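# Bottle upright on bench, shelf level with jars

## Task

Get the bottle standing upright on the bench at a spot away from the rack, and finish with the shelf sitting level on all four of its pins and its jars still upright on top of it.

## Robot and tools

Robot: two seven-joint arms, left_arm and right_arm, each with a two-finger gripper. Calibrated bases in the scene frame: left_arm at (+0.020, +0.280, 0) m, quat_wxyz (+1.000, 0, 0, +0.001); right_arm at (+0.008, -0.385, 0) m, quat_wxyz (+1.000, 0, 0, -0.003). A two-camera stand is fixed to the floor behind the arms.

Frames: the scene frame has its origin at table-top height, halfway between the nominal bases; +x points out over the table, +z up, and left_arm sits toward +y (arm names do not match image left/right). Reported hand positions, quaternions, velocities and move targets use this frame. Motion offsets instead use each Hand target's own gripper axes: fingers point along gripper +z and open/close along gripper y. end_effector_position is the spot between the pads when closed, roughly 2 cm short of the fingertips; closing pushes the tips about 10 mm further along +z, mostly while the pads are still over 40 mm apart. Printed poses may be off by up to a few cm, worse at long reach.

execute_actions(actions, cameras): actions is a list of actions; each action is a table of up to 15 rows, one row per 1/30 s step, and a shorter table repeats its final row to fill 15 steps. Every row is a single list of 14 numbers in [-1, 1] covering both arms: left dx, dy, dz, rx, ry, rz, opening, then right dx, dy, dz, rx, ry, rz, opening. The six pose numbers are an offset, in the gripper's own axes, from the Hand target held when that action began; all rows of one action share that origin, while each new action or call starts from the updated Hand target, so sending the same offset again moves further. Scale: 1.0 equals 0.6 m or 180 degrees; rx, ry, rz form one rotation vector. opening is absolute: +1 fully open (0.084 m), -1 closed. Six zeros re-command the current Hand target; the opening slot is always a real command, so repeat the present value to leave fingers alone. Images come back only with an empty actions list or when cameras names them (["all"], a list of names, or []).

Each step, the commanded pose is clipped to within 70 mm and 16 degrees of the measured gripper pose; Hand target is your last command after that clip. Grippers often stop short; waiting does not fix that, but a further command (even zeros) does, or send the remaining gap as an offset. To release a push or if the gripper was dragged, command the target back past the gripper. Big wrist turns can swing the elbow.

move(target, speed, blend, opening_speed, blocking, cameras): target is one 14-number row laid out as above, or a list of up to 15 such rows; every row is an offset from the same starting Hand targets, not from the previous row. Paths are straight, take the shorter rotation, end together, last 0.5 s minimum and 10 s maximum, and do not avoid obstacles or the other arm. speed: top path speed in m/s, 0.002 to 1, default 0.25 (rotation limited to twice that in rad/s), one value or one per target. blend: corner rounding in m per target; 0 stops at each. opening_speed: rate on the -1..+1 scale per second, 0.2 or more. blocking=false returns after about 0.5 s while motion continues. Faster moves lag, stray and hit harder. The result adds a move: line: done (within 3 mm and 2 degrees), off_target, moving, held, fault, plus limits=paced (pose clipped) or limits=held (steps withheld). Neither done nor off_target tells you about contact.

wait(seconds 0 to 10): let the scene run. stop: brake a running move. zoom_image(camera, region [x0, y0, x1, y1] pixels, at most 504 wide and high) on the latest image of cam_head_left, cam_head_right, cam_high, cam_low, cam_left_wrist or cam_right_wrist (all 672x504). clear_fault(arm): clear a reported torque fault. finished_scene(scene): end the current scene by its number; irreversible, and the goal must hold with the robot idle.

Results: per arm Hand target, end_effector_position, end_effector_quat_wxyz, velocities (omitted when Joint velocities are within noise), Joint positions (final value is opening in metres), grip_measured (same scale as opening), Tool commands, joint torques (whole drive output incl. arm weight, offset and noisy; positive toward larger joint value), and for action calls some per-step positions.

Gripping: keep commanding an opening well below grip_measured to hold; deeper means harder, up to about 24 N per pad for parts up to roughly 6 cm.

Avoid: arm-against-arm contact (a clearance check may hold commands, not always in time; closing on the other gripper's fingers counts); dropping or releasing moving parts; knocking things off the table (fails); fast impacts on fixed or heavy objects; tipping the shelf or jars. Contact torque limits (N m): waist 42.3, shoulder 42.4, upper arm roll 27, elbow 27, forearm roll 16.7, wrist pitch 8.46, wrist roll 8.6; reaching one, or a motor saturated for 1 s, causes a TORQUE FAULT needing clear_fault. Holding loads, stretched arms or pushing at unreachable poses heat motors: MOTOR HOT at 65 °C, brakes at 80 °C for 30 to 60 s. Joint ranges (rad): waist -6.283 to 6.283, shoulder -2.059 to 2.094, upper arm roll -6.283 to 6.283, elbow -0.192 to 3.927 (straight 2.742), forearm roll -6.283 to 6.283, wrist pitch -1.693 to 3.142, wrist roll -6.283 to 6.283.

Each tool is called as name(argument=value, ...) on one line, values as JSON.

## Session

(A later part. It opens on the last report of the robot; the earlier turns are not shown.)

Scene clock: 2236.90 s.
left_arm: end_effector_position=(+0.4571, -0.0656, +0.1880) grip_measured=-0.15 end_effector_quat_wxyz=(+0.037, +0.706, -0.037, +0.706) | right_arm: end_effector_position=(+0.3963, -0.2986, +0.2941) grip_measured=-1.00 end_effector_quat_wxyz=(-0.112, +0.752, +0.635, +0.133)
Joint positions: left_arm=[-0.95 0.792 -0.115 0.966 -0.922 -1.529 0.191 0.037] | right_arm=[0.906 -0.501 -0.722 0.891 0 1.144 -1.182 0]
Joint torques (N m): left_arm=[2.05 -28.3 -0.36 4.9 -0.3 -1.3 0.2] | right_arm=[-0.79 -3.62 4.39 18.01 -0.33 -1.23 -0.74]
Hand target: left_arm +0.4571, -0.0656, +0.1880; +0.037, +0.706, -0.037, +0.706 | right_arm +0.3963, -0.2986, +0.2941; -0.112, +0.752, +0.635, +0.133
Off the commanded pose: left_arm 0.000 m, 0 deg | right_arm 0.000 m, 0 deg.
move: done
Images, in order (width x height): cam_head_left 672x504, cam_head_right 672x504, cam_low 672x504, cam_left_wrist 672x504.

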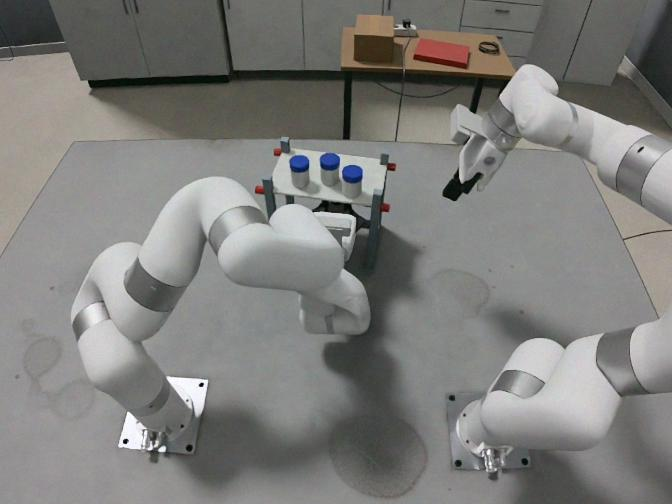

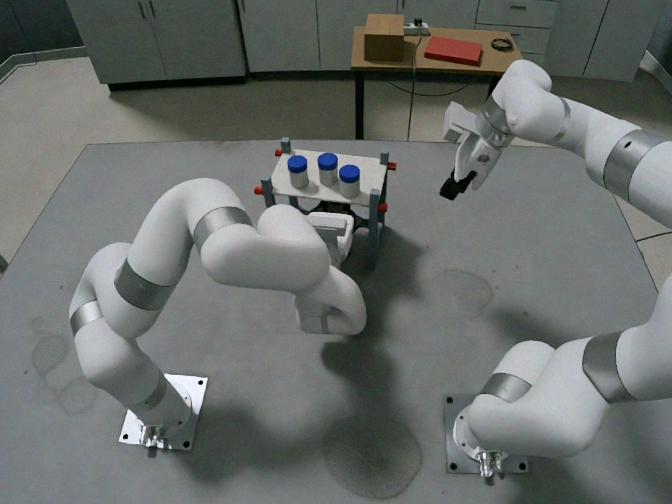

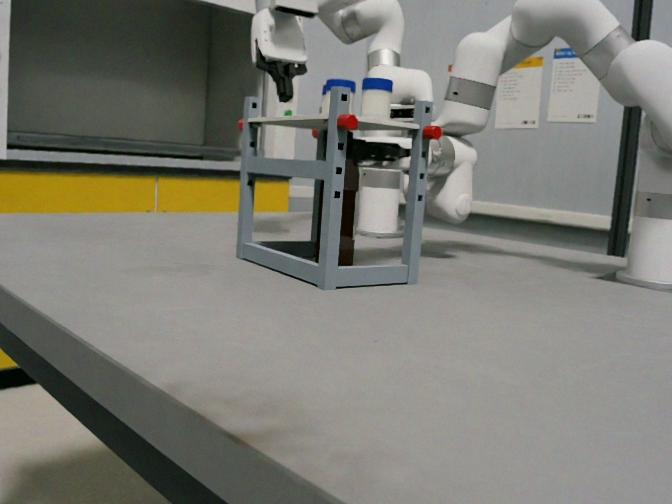

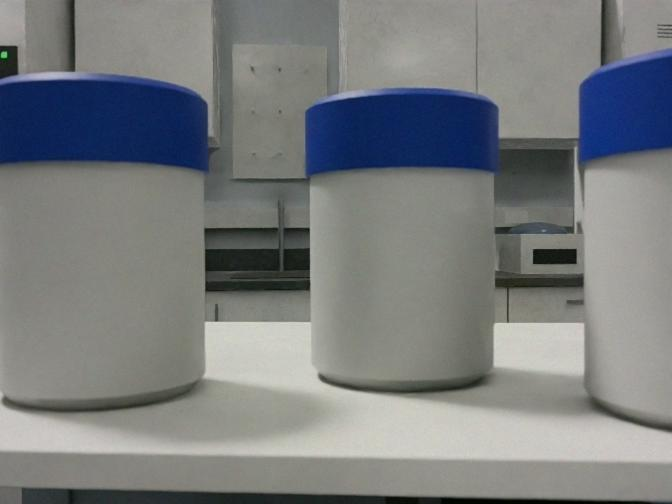

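move(target=[[0.0033,0,0.0,0,0,0,-0.7,0,0,0,0,0,0,-1],[0.0033,0,-0.13,0,0,0,-0.7,0,0,0,0,0,0,-1]], speed=[0.02,0.07], cameras=["cam_low","cam_head_left","cam_head_right","cam_left_wrist"])

zoom_image(camera="cam_head_left", region=[250, 140, 420, 270])

Scene clock: 2261.80 s.
left_arm: end_effector_position=(+0.3796, -0.0574, +0.1900) grip_measured=-0.16 end_effector_quat_wxyz=(+0.037, +0.706, -0.037, +0.706) | right_arm: end_effector_position=(+0.3963, -0.2986, +0.2941) grip_measured=-1.00 end_effector_quat_wxyz=(-0.112, +0.752, +0.635, +0.133)
Joint positions: left_arm=[-1.027 0.747 -0.21 0.811 -1.065 -1.66 0.133 0.037] | right_arm=[0.906 -0.501 -0.722 0.891 0 1.144 -1.182 0]
Joint torques (N m): left_arm=[-2.13 -29.93 -2.17 4.45 -0.39 -4.16 -0.64] | right_arm=[-0.82 -3.83 4.29 18.05 -0.45 -1.17 -0.8]
Hand target: left_arm +0.3796, -0.0574, +0.1900; +0.037, +0.706, -0.037, +0.706 | right_arm +0.3963, -0.2986, +0.2941; -0.112, +0.752, +0.635, +0.133
Off the commanded pose: left_arm 0.000 m, 0 deg | right_arm 0.000 m, 0 deg.
move: done
Images, in order (width x height): cam_head_left 672x504, cam_head_right 672x504, cam_low 672x504, cam_left_wrist 672x504.

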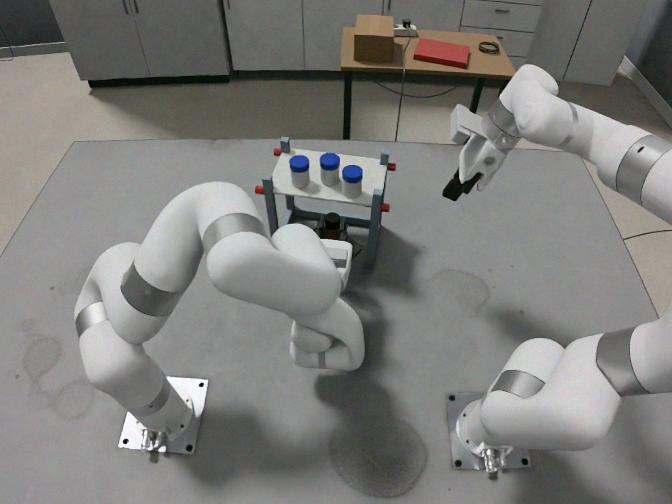

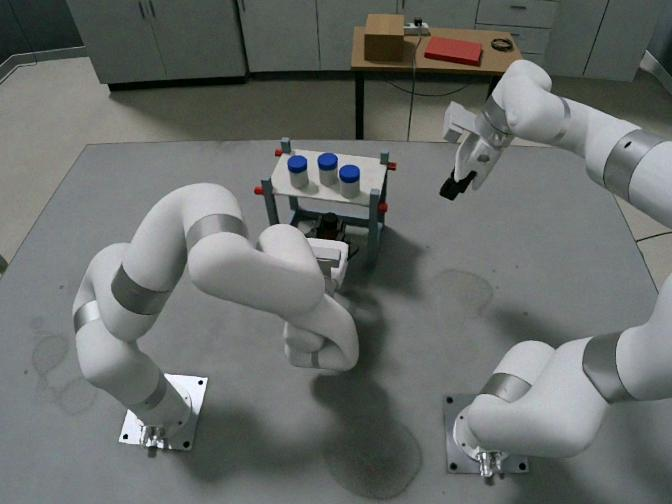

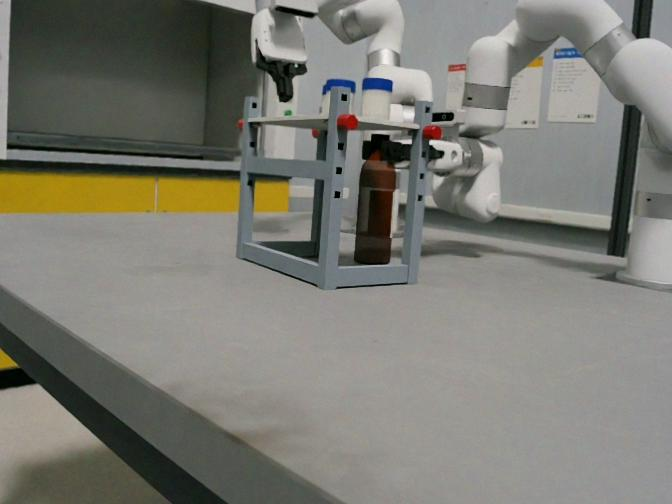

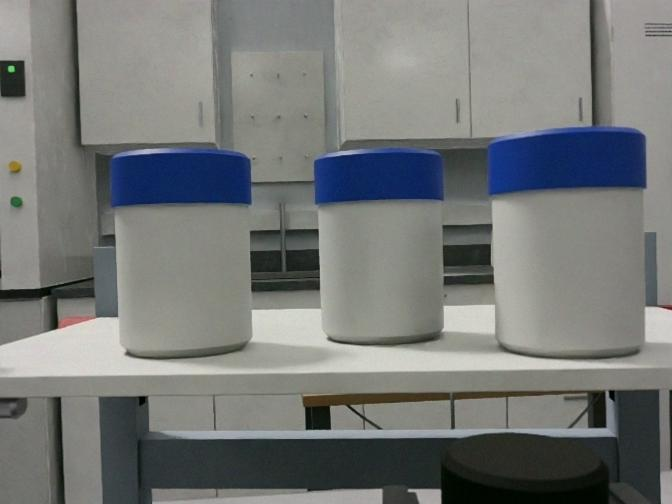

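Scaled by 2.965 from the camera's 672x504 image, which has a finer 960x720 frame.

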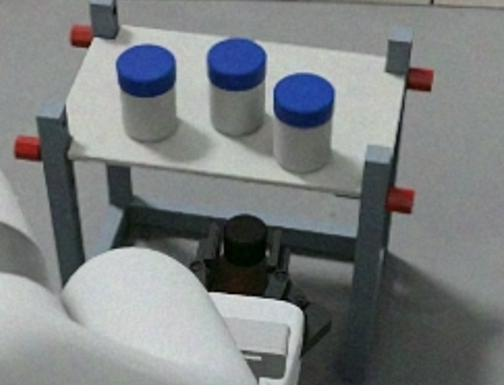

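move(target=[0,0,-0.05,0,0,0,-0.7,0,0,0,0,0,0,-1], speed=0.06, cameras=["cam_head_left"])

Scene clock: 2279.20 s.
left_arm: end_effector_position=(+0.3498, -0.0542, +0.1900) grip_measured=-0.16 end_effector_quat_wxyz=(+0.037, +0.706, -0.037, +0.706) | right_arm: end_effector_position=(+0.3963, -0.2986, +0.2941) grip_measured=-1.00 end_effector_quat_wxyz=(-0.112, +0.752, +0.635, +0.133)
Joint positions: left_arm=[-1.089 0.737 -0.224 0.764 -1.141 -1.691 0.098 0.037] | right_arm=[0.906 -0.501 -0.722 0.891 0 1.144 -1.182 0]
Joint torques (N m): left_arm=[-1.36 -29.17 -0.43 3.93 -0.13 -4.26 -0.76] | right_arm=[-1.06 -3.87 4.49 17.98 -0.41 -1.17 -0.78]
Hand target: left_arm +0.3497, -0.0542, +0.1900; +0.037, +0.706, -0.037, +0.706 | right_arm +0.3963, -0.2986, +0.2941; -0.112, +0.752, +0.635, +0.133
Off the commanded pose: left_arm 0.000 m, 0 deg | right_arm 0.000 m, 0 deg.
joint sent to its limit (left arm) — joint 6 (wrist pitch), lower limit. The joint targets still meet the commanded pose.
move: done
Images, in order (width x height): cam_head_left 672x504.

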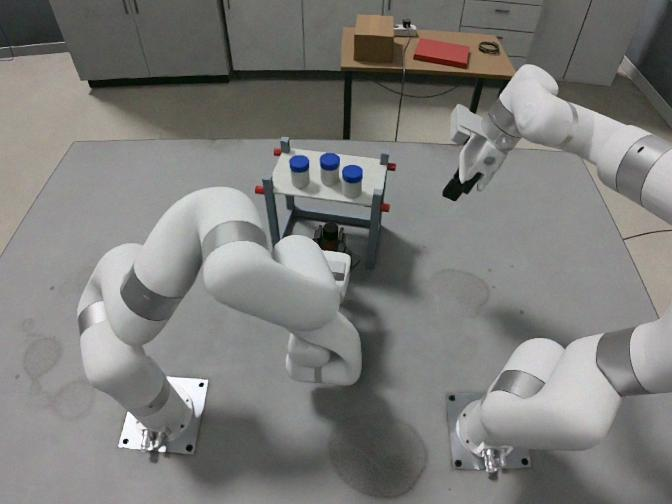

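move(target=[0,0,-0.06,0,0,0,-0.7,0,0,0,0,0,0,-1], speed=0.06, cameras=["cam_head_left","cam_high","cam_low"])

Scene clock: 2293.17 s.
left_arm: end_effector_position=(+0.3140, -0.0505, +0.1900) grip_measured=-0.24 end_effector_quat_wxyz=(+0.037, +0.706, -0.037, +0.706) | right_arm: end_effector_position=(+0.3963, -0.2986, +0.2941) grip_measured=-1.00 end_effector_quat_wxyz=(-0.112, +0.752, +0.635, +0.133)
Joint positions: left_arm=[-1.221 0.72 -0.194 0.715 -1.259 -1.691 0.044 0.033] | right_arm=[0.906 -0.501 -0.722 0.891 0 1.144 -1.182 0]
Joint torques (N m): left_arm=[-2.74 -20.96 -1.89 1.47 -0.74 0.17 -0.57] | right_arm=[-0.88 -3.59 4.35 17.96 -0.37 -1.26 -0.84]
Hand target: left_arm +0.3139, -0.0505, +0.1900; +0.037, +0.706, -0.037, +0.706 | right_arm +0.3963, -0.2986, +0.2941; -0.112, +0.752, +0.635, +0.133
Off the commanded pose: left_arm 0.000 m, 0 deg | right_arm 0.000 m, 0 deg.
joint read past its limit (left arm) — joint 6 (wrist pitch), lower limit.
joint sent to its limit (left arm) — joint 6 (wrist pitch), lower limit. The joint targets still meet the commanded pose.
move: done
Images, in order (width x height): cam_head_left 672x504, cam_high 672x504, cam_low 672x504.

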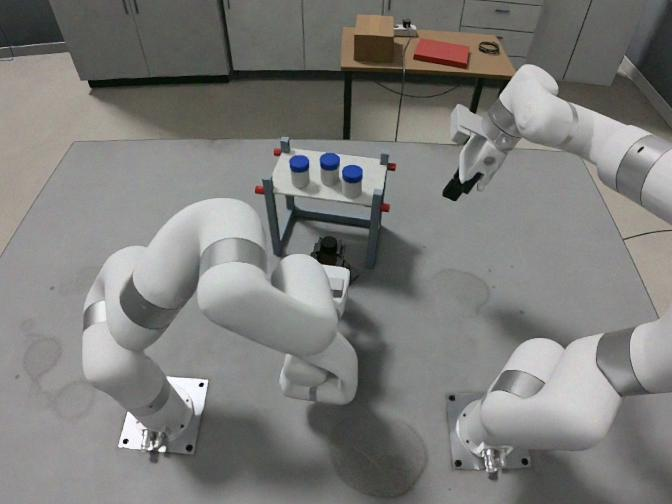

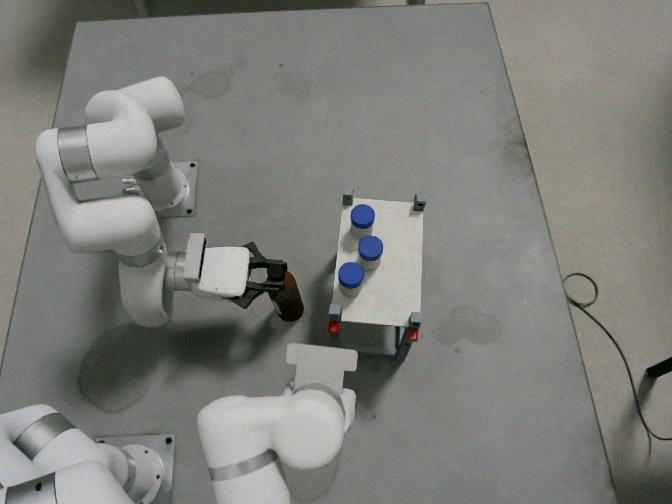

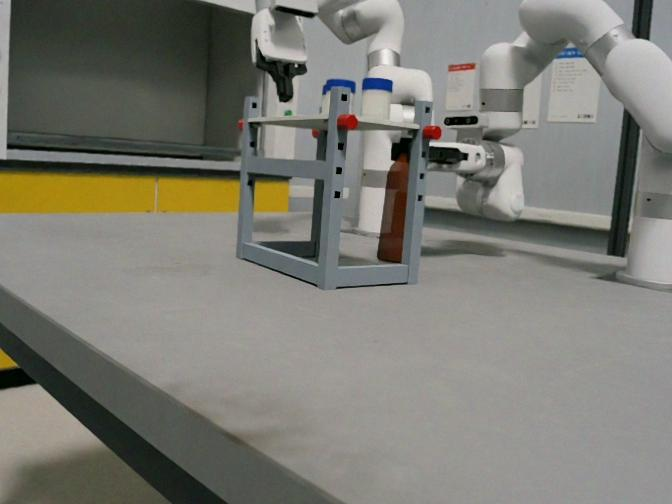

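zoom_image(camera="cam_low", region=[350, 110, 480, 290])

zoom_image(camera="cam_high", region=[200, 210, 360, 350])

zoom_image(camera="cam_head_left", region=[270, 210, 390, 310])

Scaled by 2.800 from the camera's 672x504 image, which has a finer 960x720 frame.

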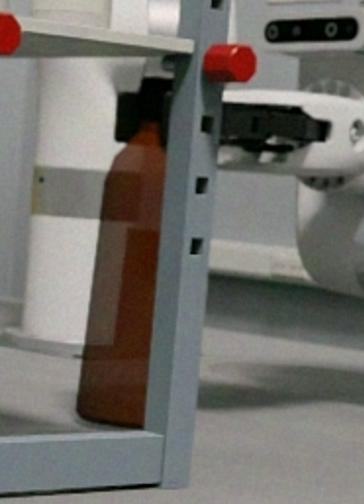

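Scaled by 3.150 from the camera's 672x504 image, which has a finer 960x720 frame.

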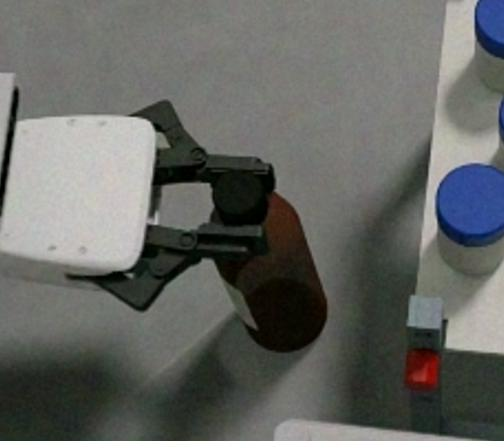

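Scaled by 4.200 from the camera's 672x504 image, which has a finer 960x720 frame.

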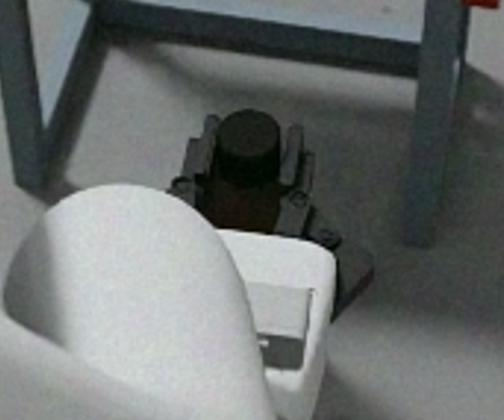

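wait(seconds=0.1, cameras=["cam_right_wrist","cam_left_wrist","cam_head_right"])

Scene clock: 2335.17 s.
left_arm: end_effector_position=(+0.3139, -0.0505, +0.1900) grip_measured=-0.24 end_effector_quat_wxyz=(+0.037, +0.706, -0.037, +0.706) | right_arm: end_effector_position=(+0.3963, -0.2986, +0.2941) grip_measured=-1.00 end_effector_quat_wxyz=(-0.112, +0.752, +0.635, +0.133)
Joint positions: left_arm=[-1.222 0.72 -0.194 0.715 -1.259 -1.691 0.044 0.033] | right_arm=[0.906 -0.501 -0.722 0.891 0 1.144 -1.182 0]
Joint torques (N m): left_arm=[-2.19 -17.65 -1.9 1.56 -0.6 0.15 -0.54] | right_arm=[-0.55 -3.39 4.56 17.96 -0.52 -1.18 -0.75]
Hand target: left_arm +0.3139, -0.0505, +0.1900; +0.037, +0.706, -0.037, +0.706 | right_arm +0.3963, -0.2986, +0.2941; -0.112, +0.752, +0.635, +0.133
Tool commands: left_gripper/opening=-0.7 right_gripper/opening=-1.0
Off the commanded pose: left_arm 0.000 m, 0 deg | right_arm 0.000 m, 0 deg.
wait: 0.10 s; at rest from the start
Images, in order (width x height): cam_head_right 672x504, cam_left_wrist 672x504, cam_right_wrist 672x504.

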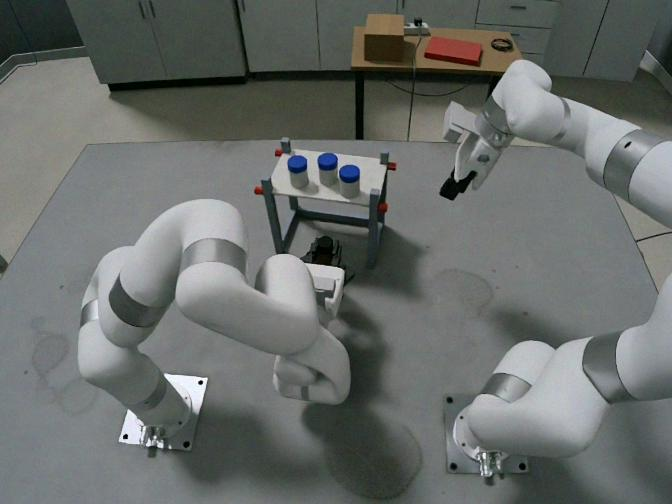

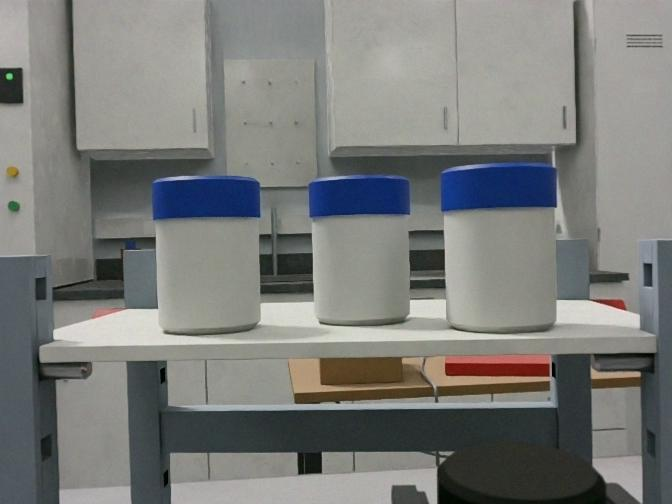

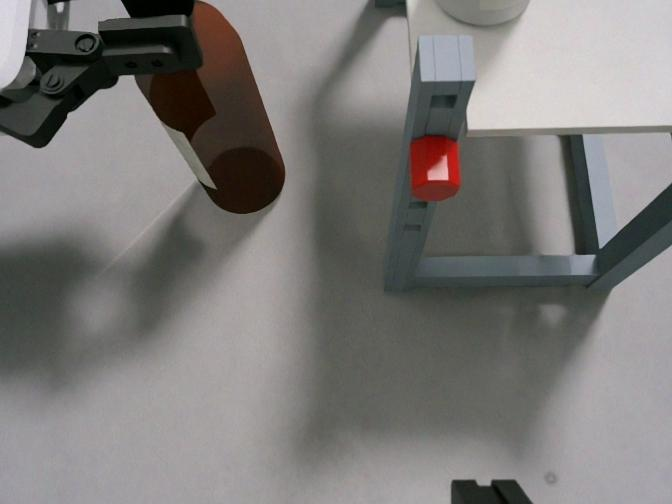

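move(target=[[-0.0017,0,0.027,0,0,0,-0.7,0,0,0,0,0,0,-1],[-0.0038,0,0.027,0,0,0,-0.7,0,0,0,0,0,0,-1]], speed=0.03, cameras=["cam_right_wrist","cam_low","cam_high"])

zoom_image(camera="cam_right_wrist", region=[80, 0, 320, 240])

zoom_image(camera="cam_low", region=[350, 110, 480, 290])

Scene clock: 2366.40 s.
left_arm: end_effector_position=(+0.3301, -0.0521, +0.1877) grip_measured=-0.24 end_effector_quat_wxyz=(+0.037, +0.706, -0.037, +0.706) | right_arm: end_effector_position=(+0.3963, -0.2986, +0.2941) grip_measured=-1.00 end_effector_quat_wxyz=(-0.112, +0.752, +0.635, +0.133)
Joint positions: left_arm=[-1.202 0.729 -0.167 0.735 -1.218 -1.671 0.051 0.033] | right_arm=[0.906 -0.501 -0.722 0.891 0 1.144 -1.182 0]
Joint torques (N m): left_arm=[0.83 -18.15 -0.29 3.26 0.27 -0.27 -0.28] | right_arm=[-1.04 -3.36 4.48 18.09 -0.24 -1.18 -0.81]
Hand target: left_arm +0.3300, -0.0522, +0.1877; +0.037, +0.706, -0.037, +0.706 | right_arm +0.3963, -0.2986, +0.2941; -0.112, +0.752, +0.635, +0.133
Off the commanded pose: left_arm 0.000 m, 0 deg | right_arm 0.000 m, 0 deg.
move: done
Images, in order (width x height): cam_high 672x504, cam_low 672x504, cam_right_wrist 672x504.

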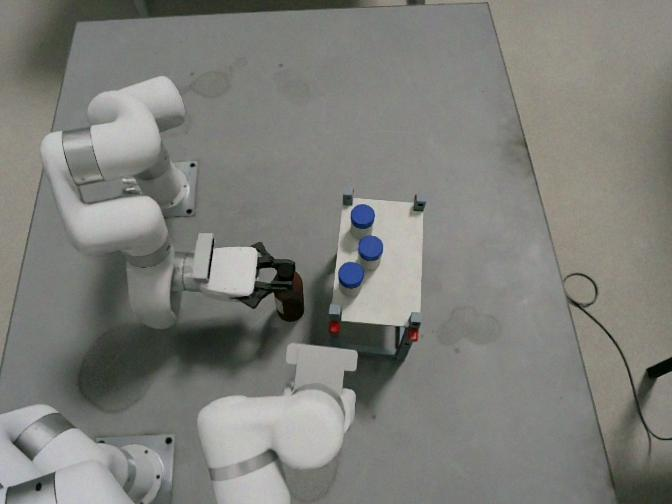

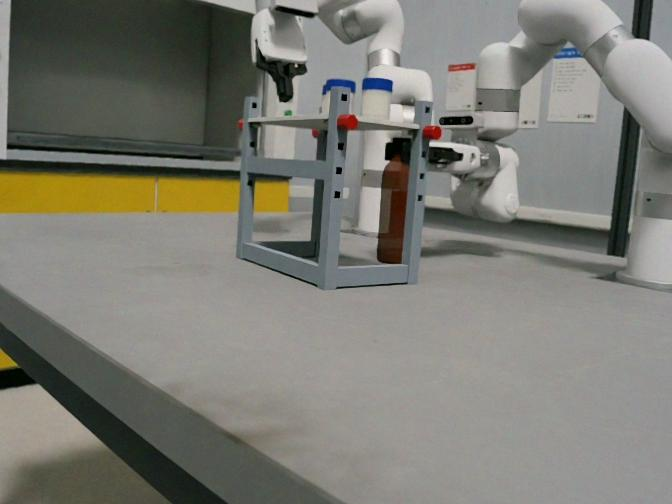

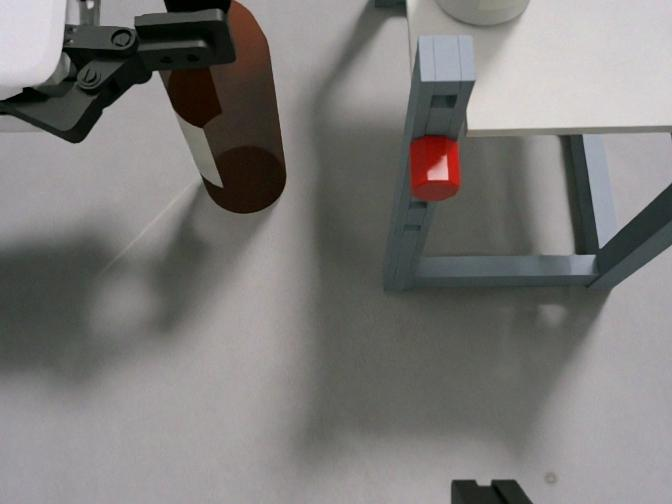

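Scaled by 2.100 from the camera's 672x504 image, which has a finer 960x720 frame.

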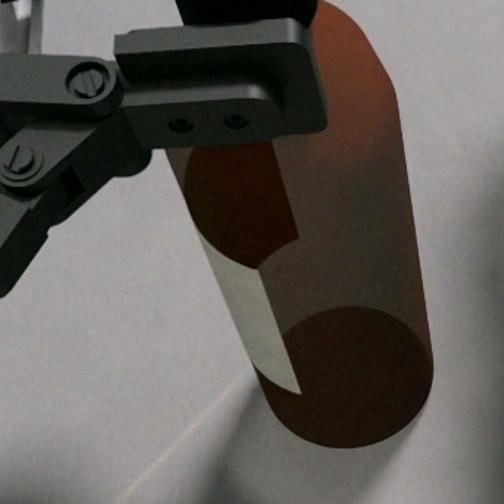

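Scaled by 2.800 from the camera's 672x504 image, which has a finer 960x720 frame.

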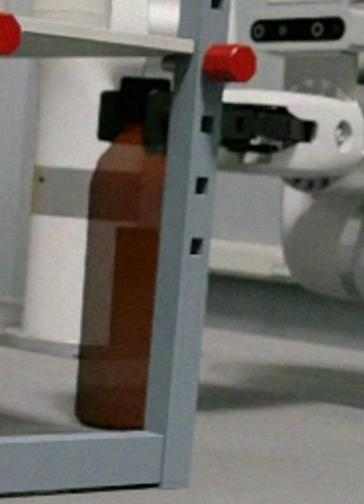

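move(target=[[0,0,-0.0033,0,0,0,-0.7,0,0,0,0,0,0,-1],[0,0,-0.0033,0,0,0,0.4,0,0,0,0,0,0,-1],[0.1,0,-0.0033,0,0,0,0.4,0,0,0,0,0,0,-1]], speed=[0.02,0.05,0.08], opening_speed=0.5, cameras=["all"])

zoom_image(camera="cam_low", region=[220, 70, 480, 300])

zoom_image(camera="cam_head_left", region=[230, 120, 430, 280])

Scene clock: 2385.93 s.
left_arm: end_effector_position=(+0.3281, -0.0520, +0.2477) grip_measured=+0.39 end_effector_quat_wxyz=(+0.037, +0.706, -0.037, +0.706) | right_arm: end_effector_position=(+0.3963, -0.2986, +0.2941) grip_measured=-1.00 end_effector_quat_wxyz=(-0.112, +0.752, +0.635, +0.133)
Joint positions: left_arm=[-1.197 0.522 -0.199 0.688 -1.251 -1.611 0.196 0.061] | right_arm=[0.906 -0.501 -0.722 0.891 0 1.144 -1.182 0]
Joint torques (N m): left_arm=[2.31 -24.77 -1.77 4.28 -0.2 -0.91 0.32] | right_arm=[-0.8 -3.44 4.47 17.81 -0.29 -1.17 -0.75]
Hand target: left_arm +0.3281, -0.0520, +0.2477; +0.037, +0.706, -0.037, +0.706 | right_arm +0.3963, -0.2986, +0.2941; -0.112, +0.752, +0.635, +0.133
Off the commanded pose: left_arm 0.000 m, 0 deg | right_arm 0.000 m, 0 deg.
move: done

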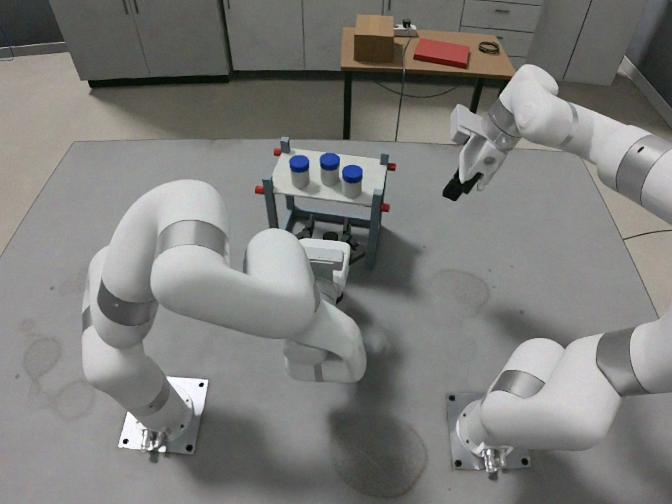

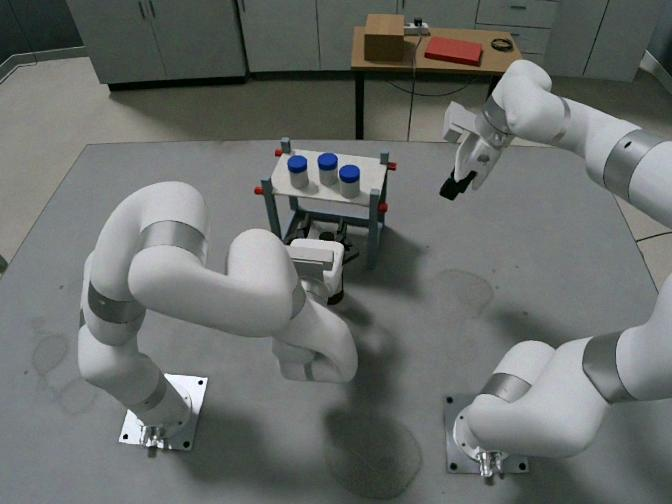

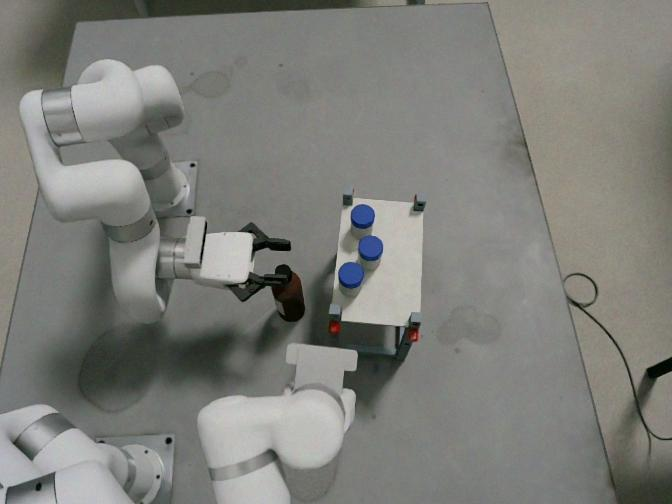

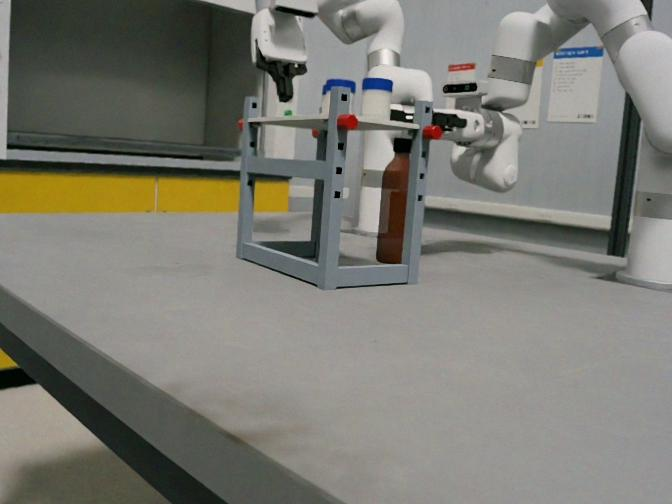

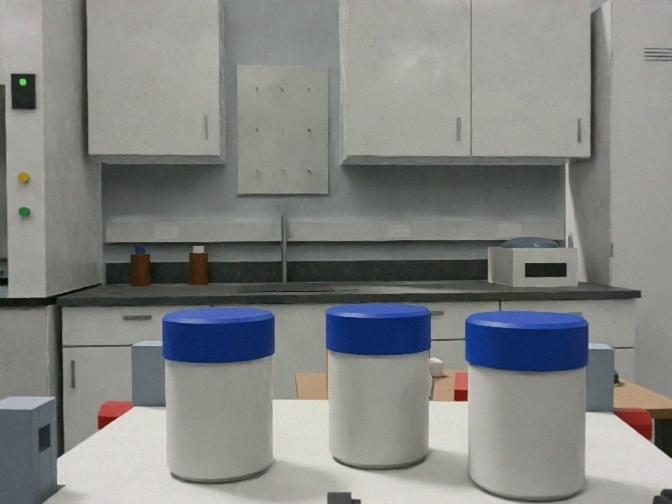

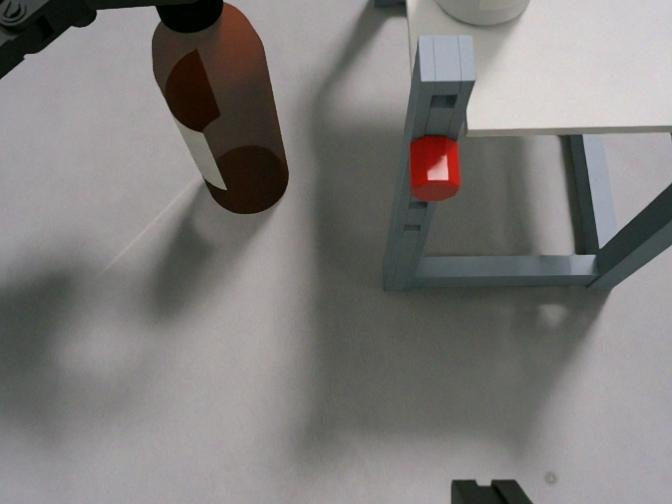

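Scaled by 1.938 from the camera's 672x504 image, which has a finer 960x720 frame.

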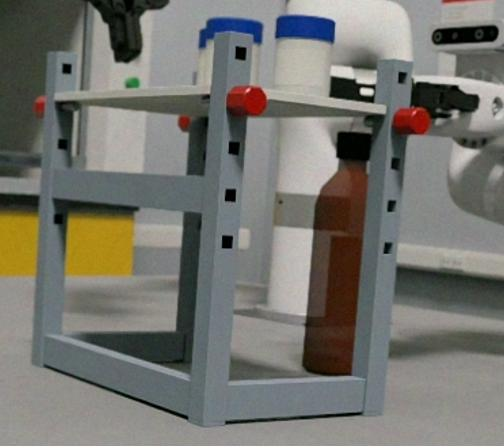

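Scaled by 2.520 from the camera's 672x504 image, which has a finer 960x720 frame.

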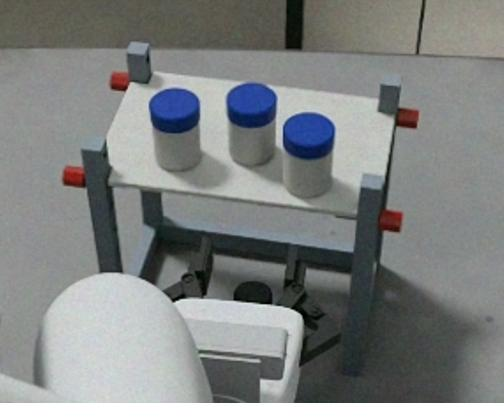

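finished_scene(scene=1)

The scene is finished: the task was done.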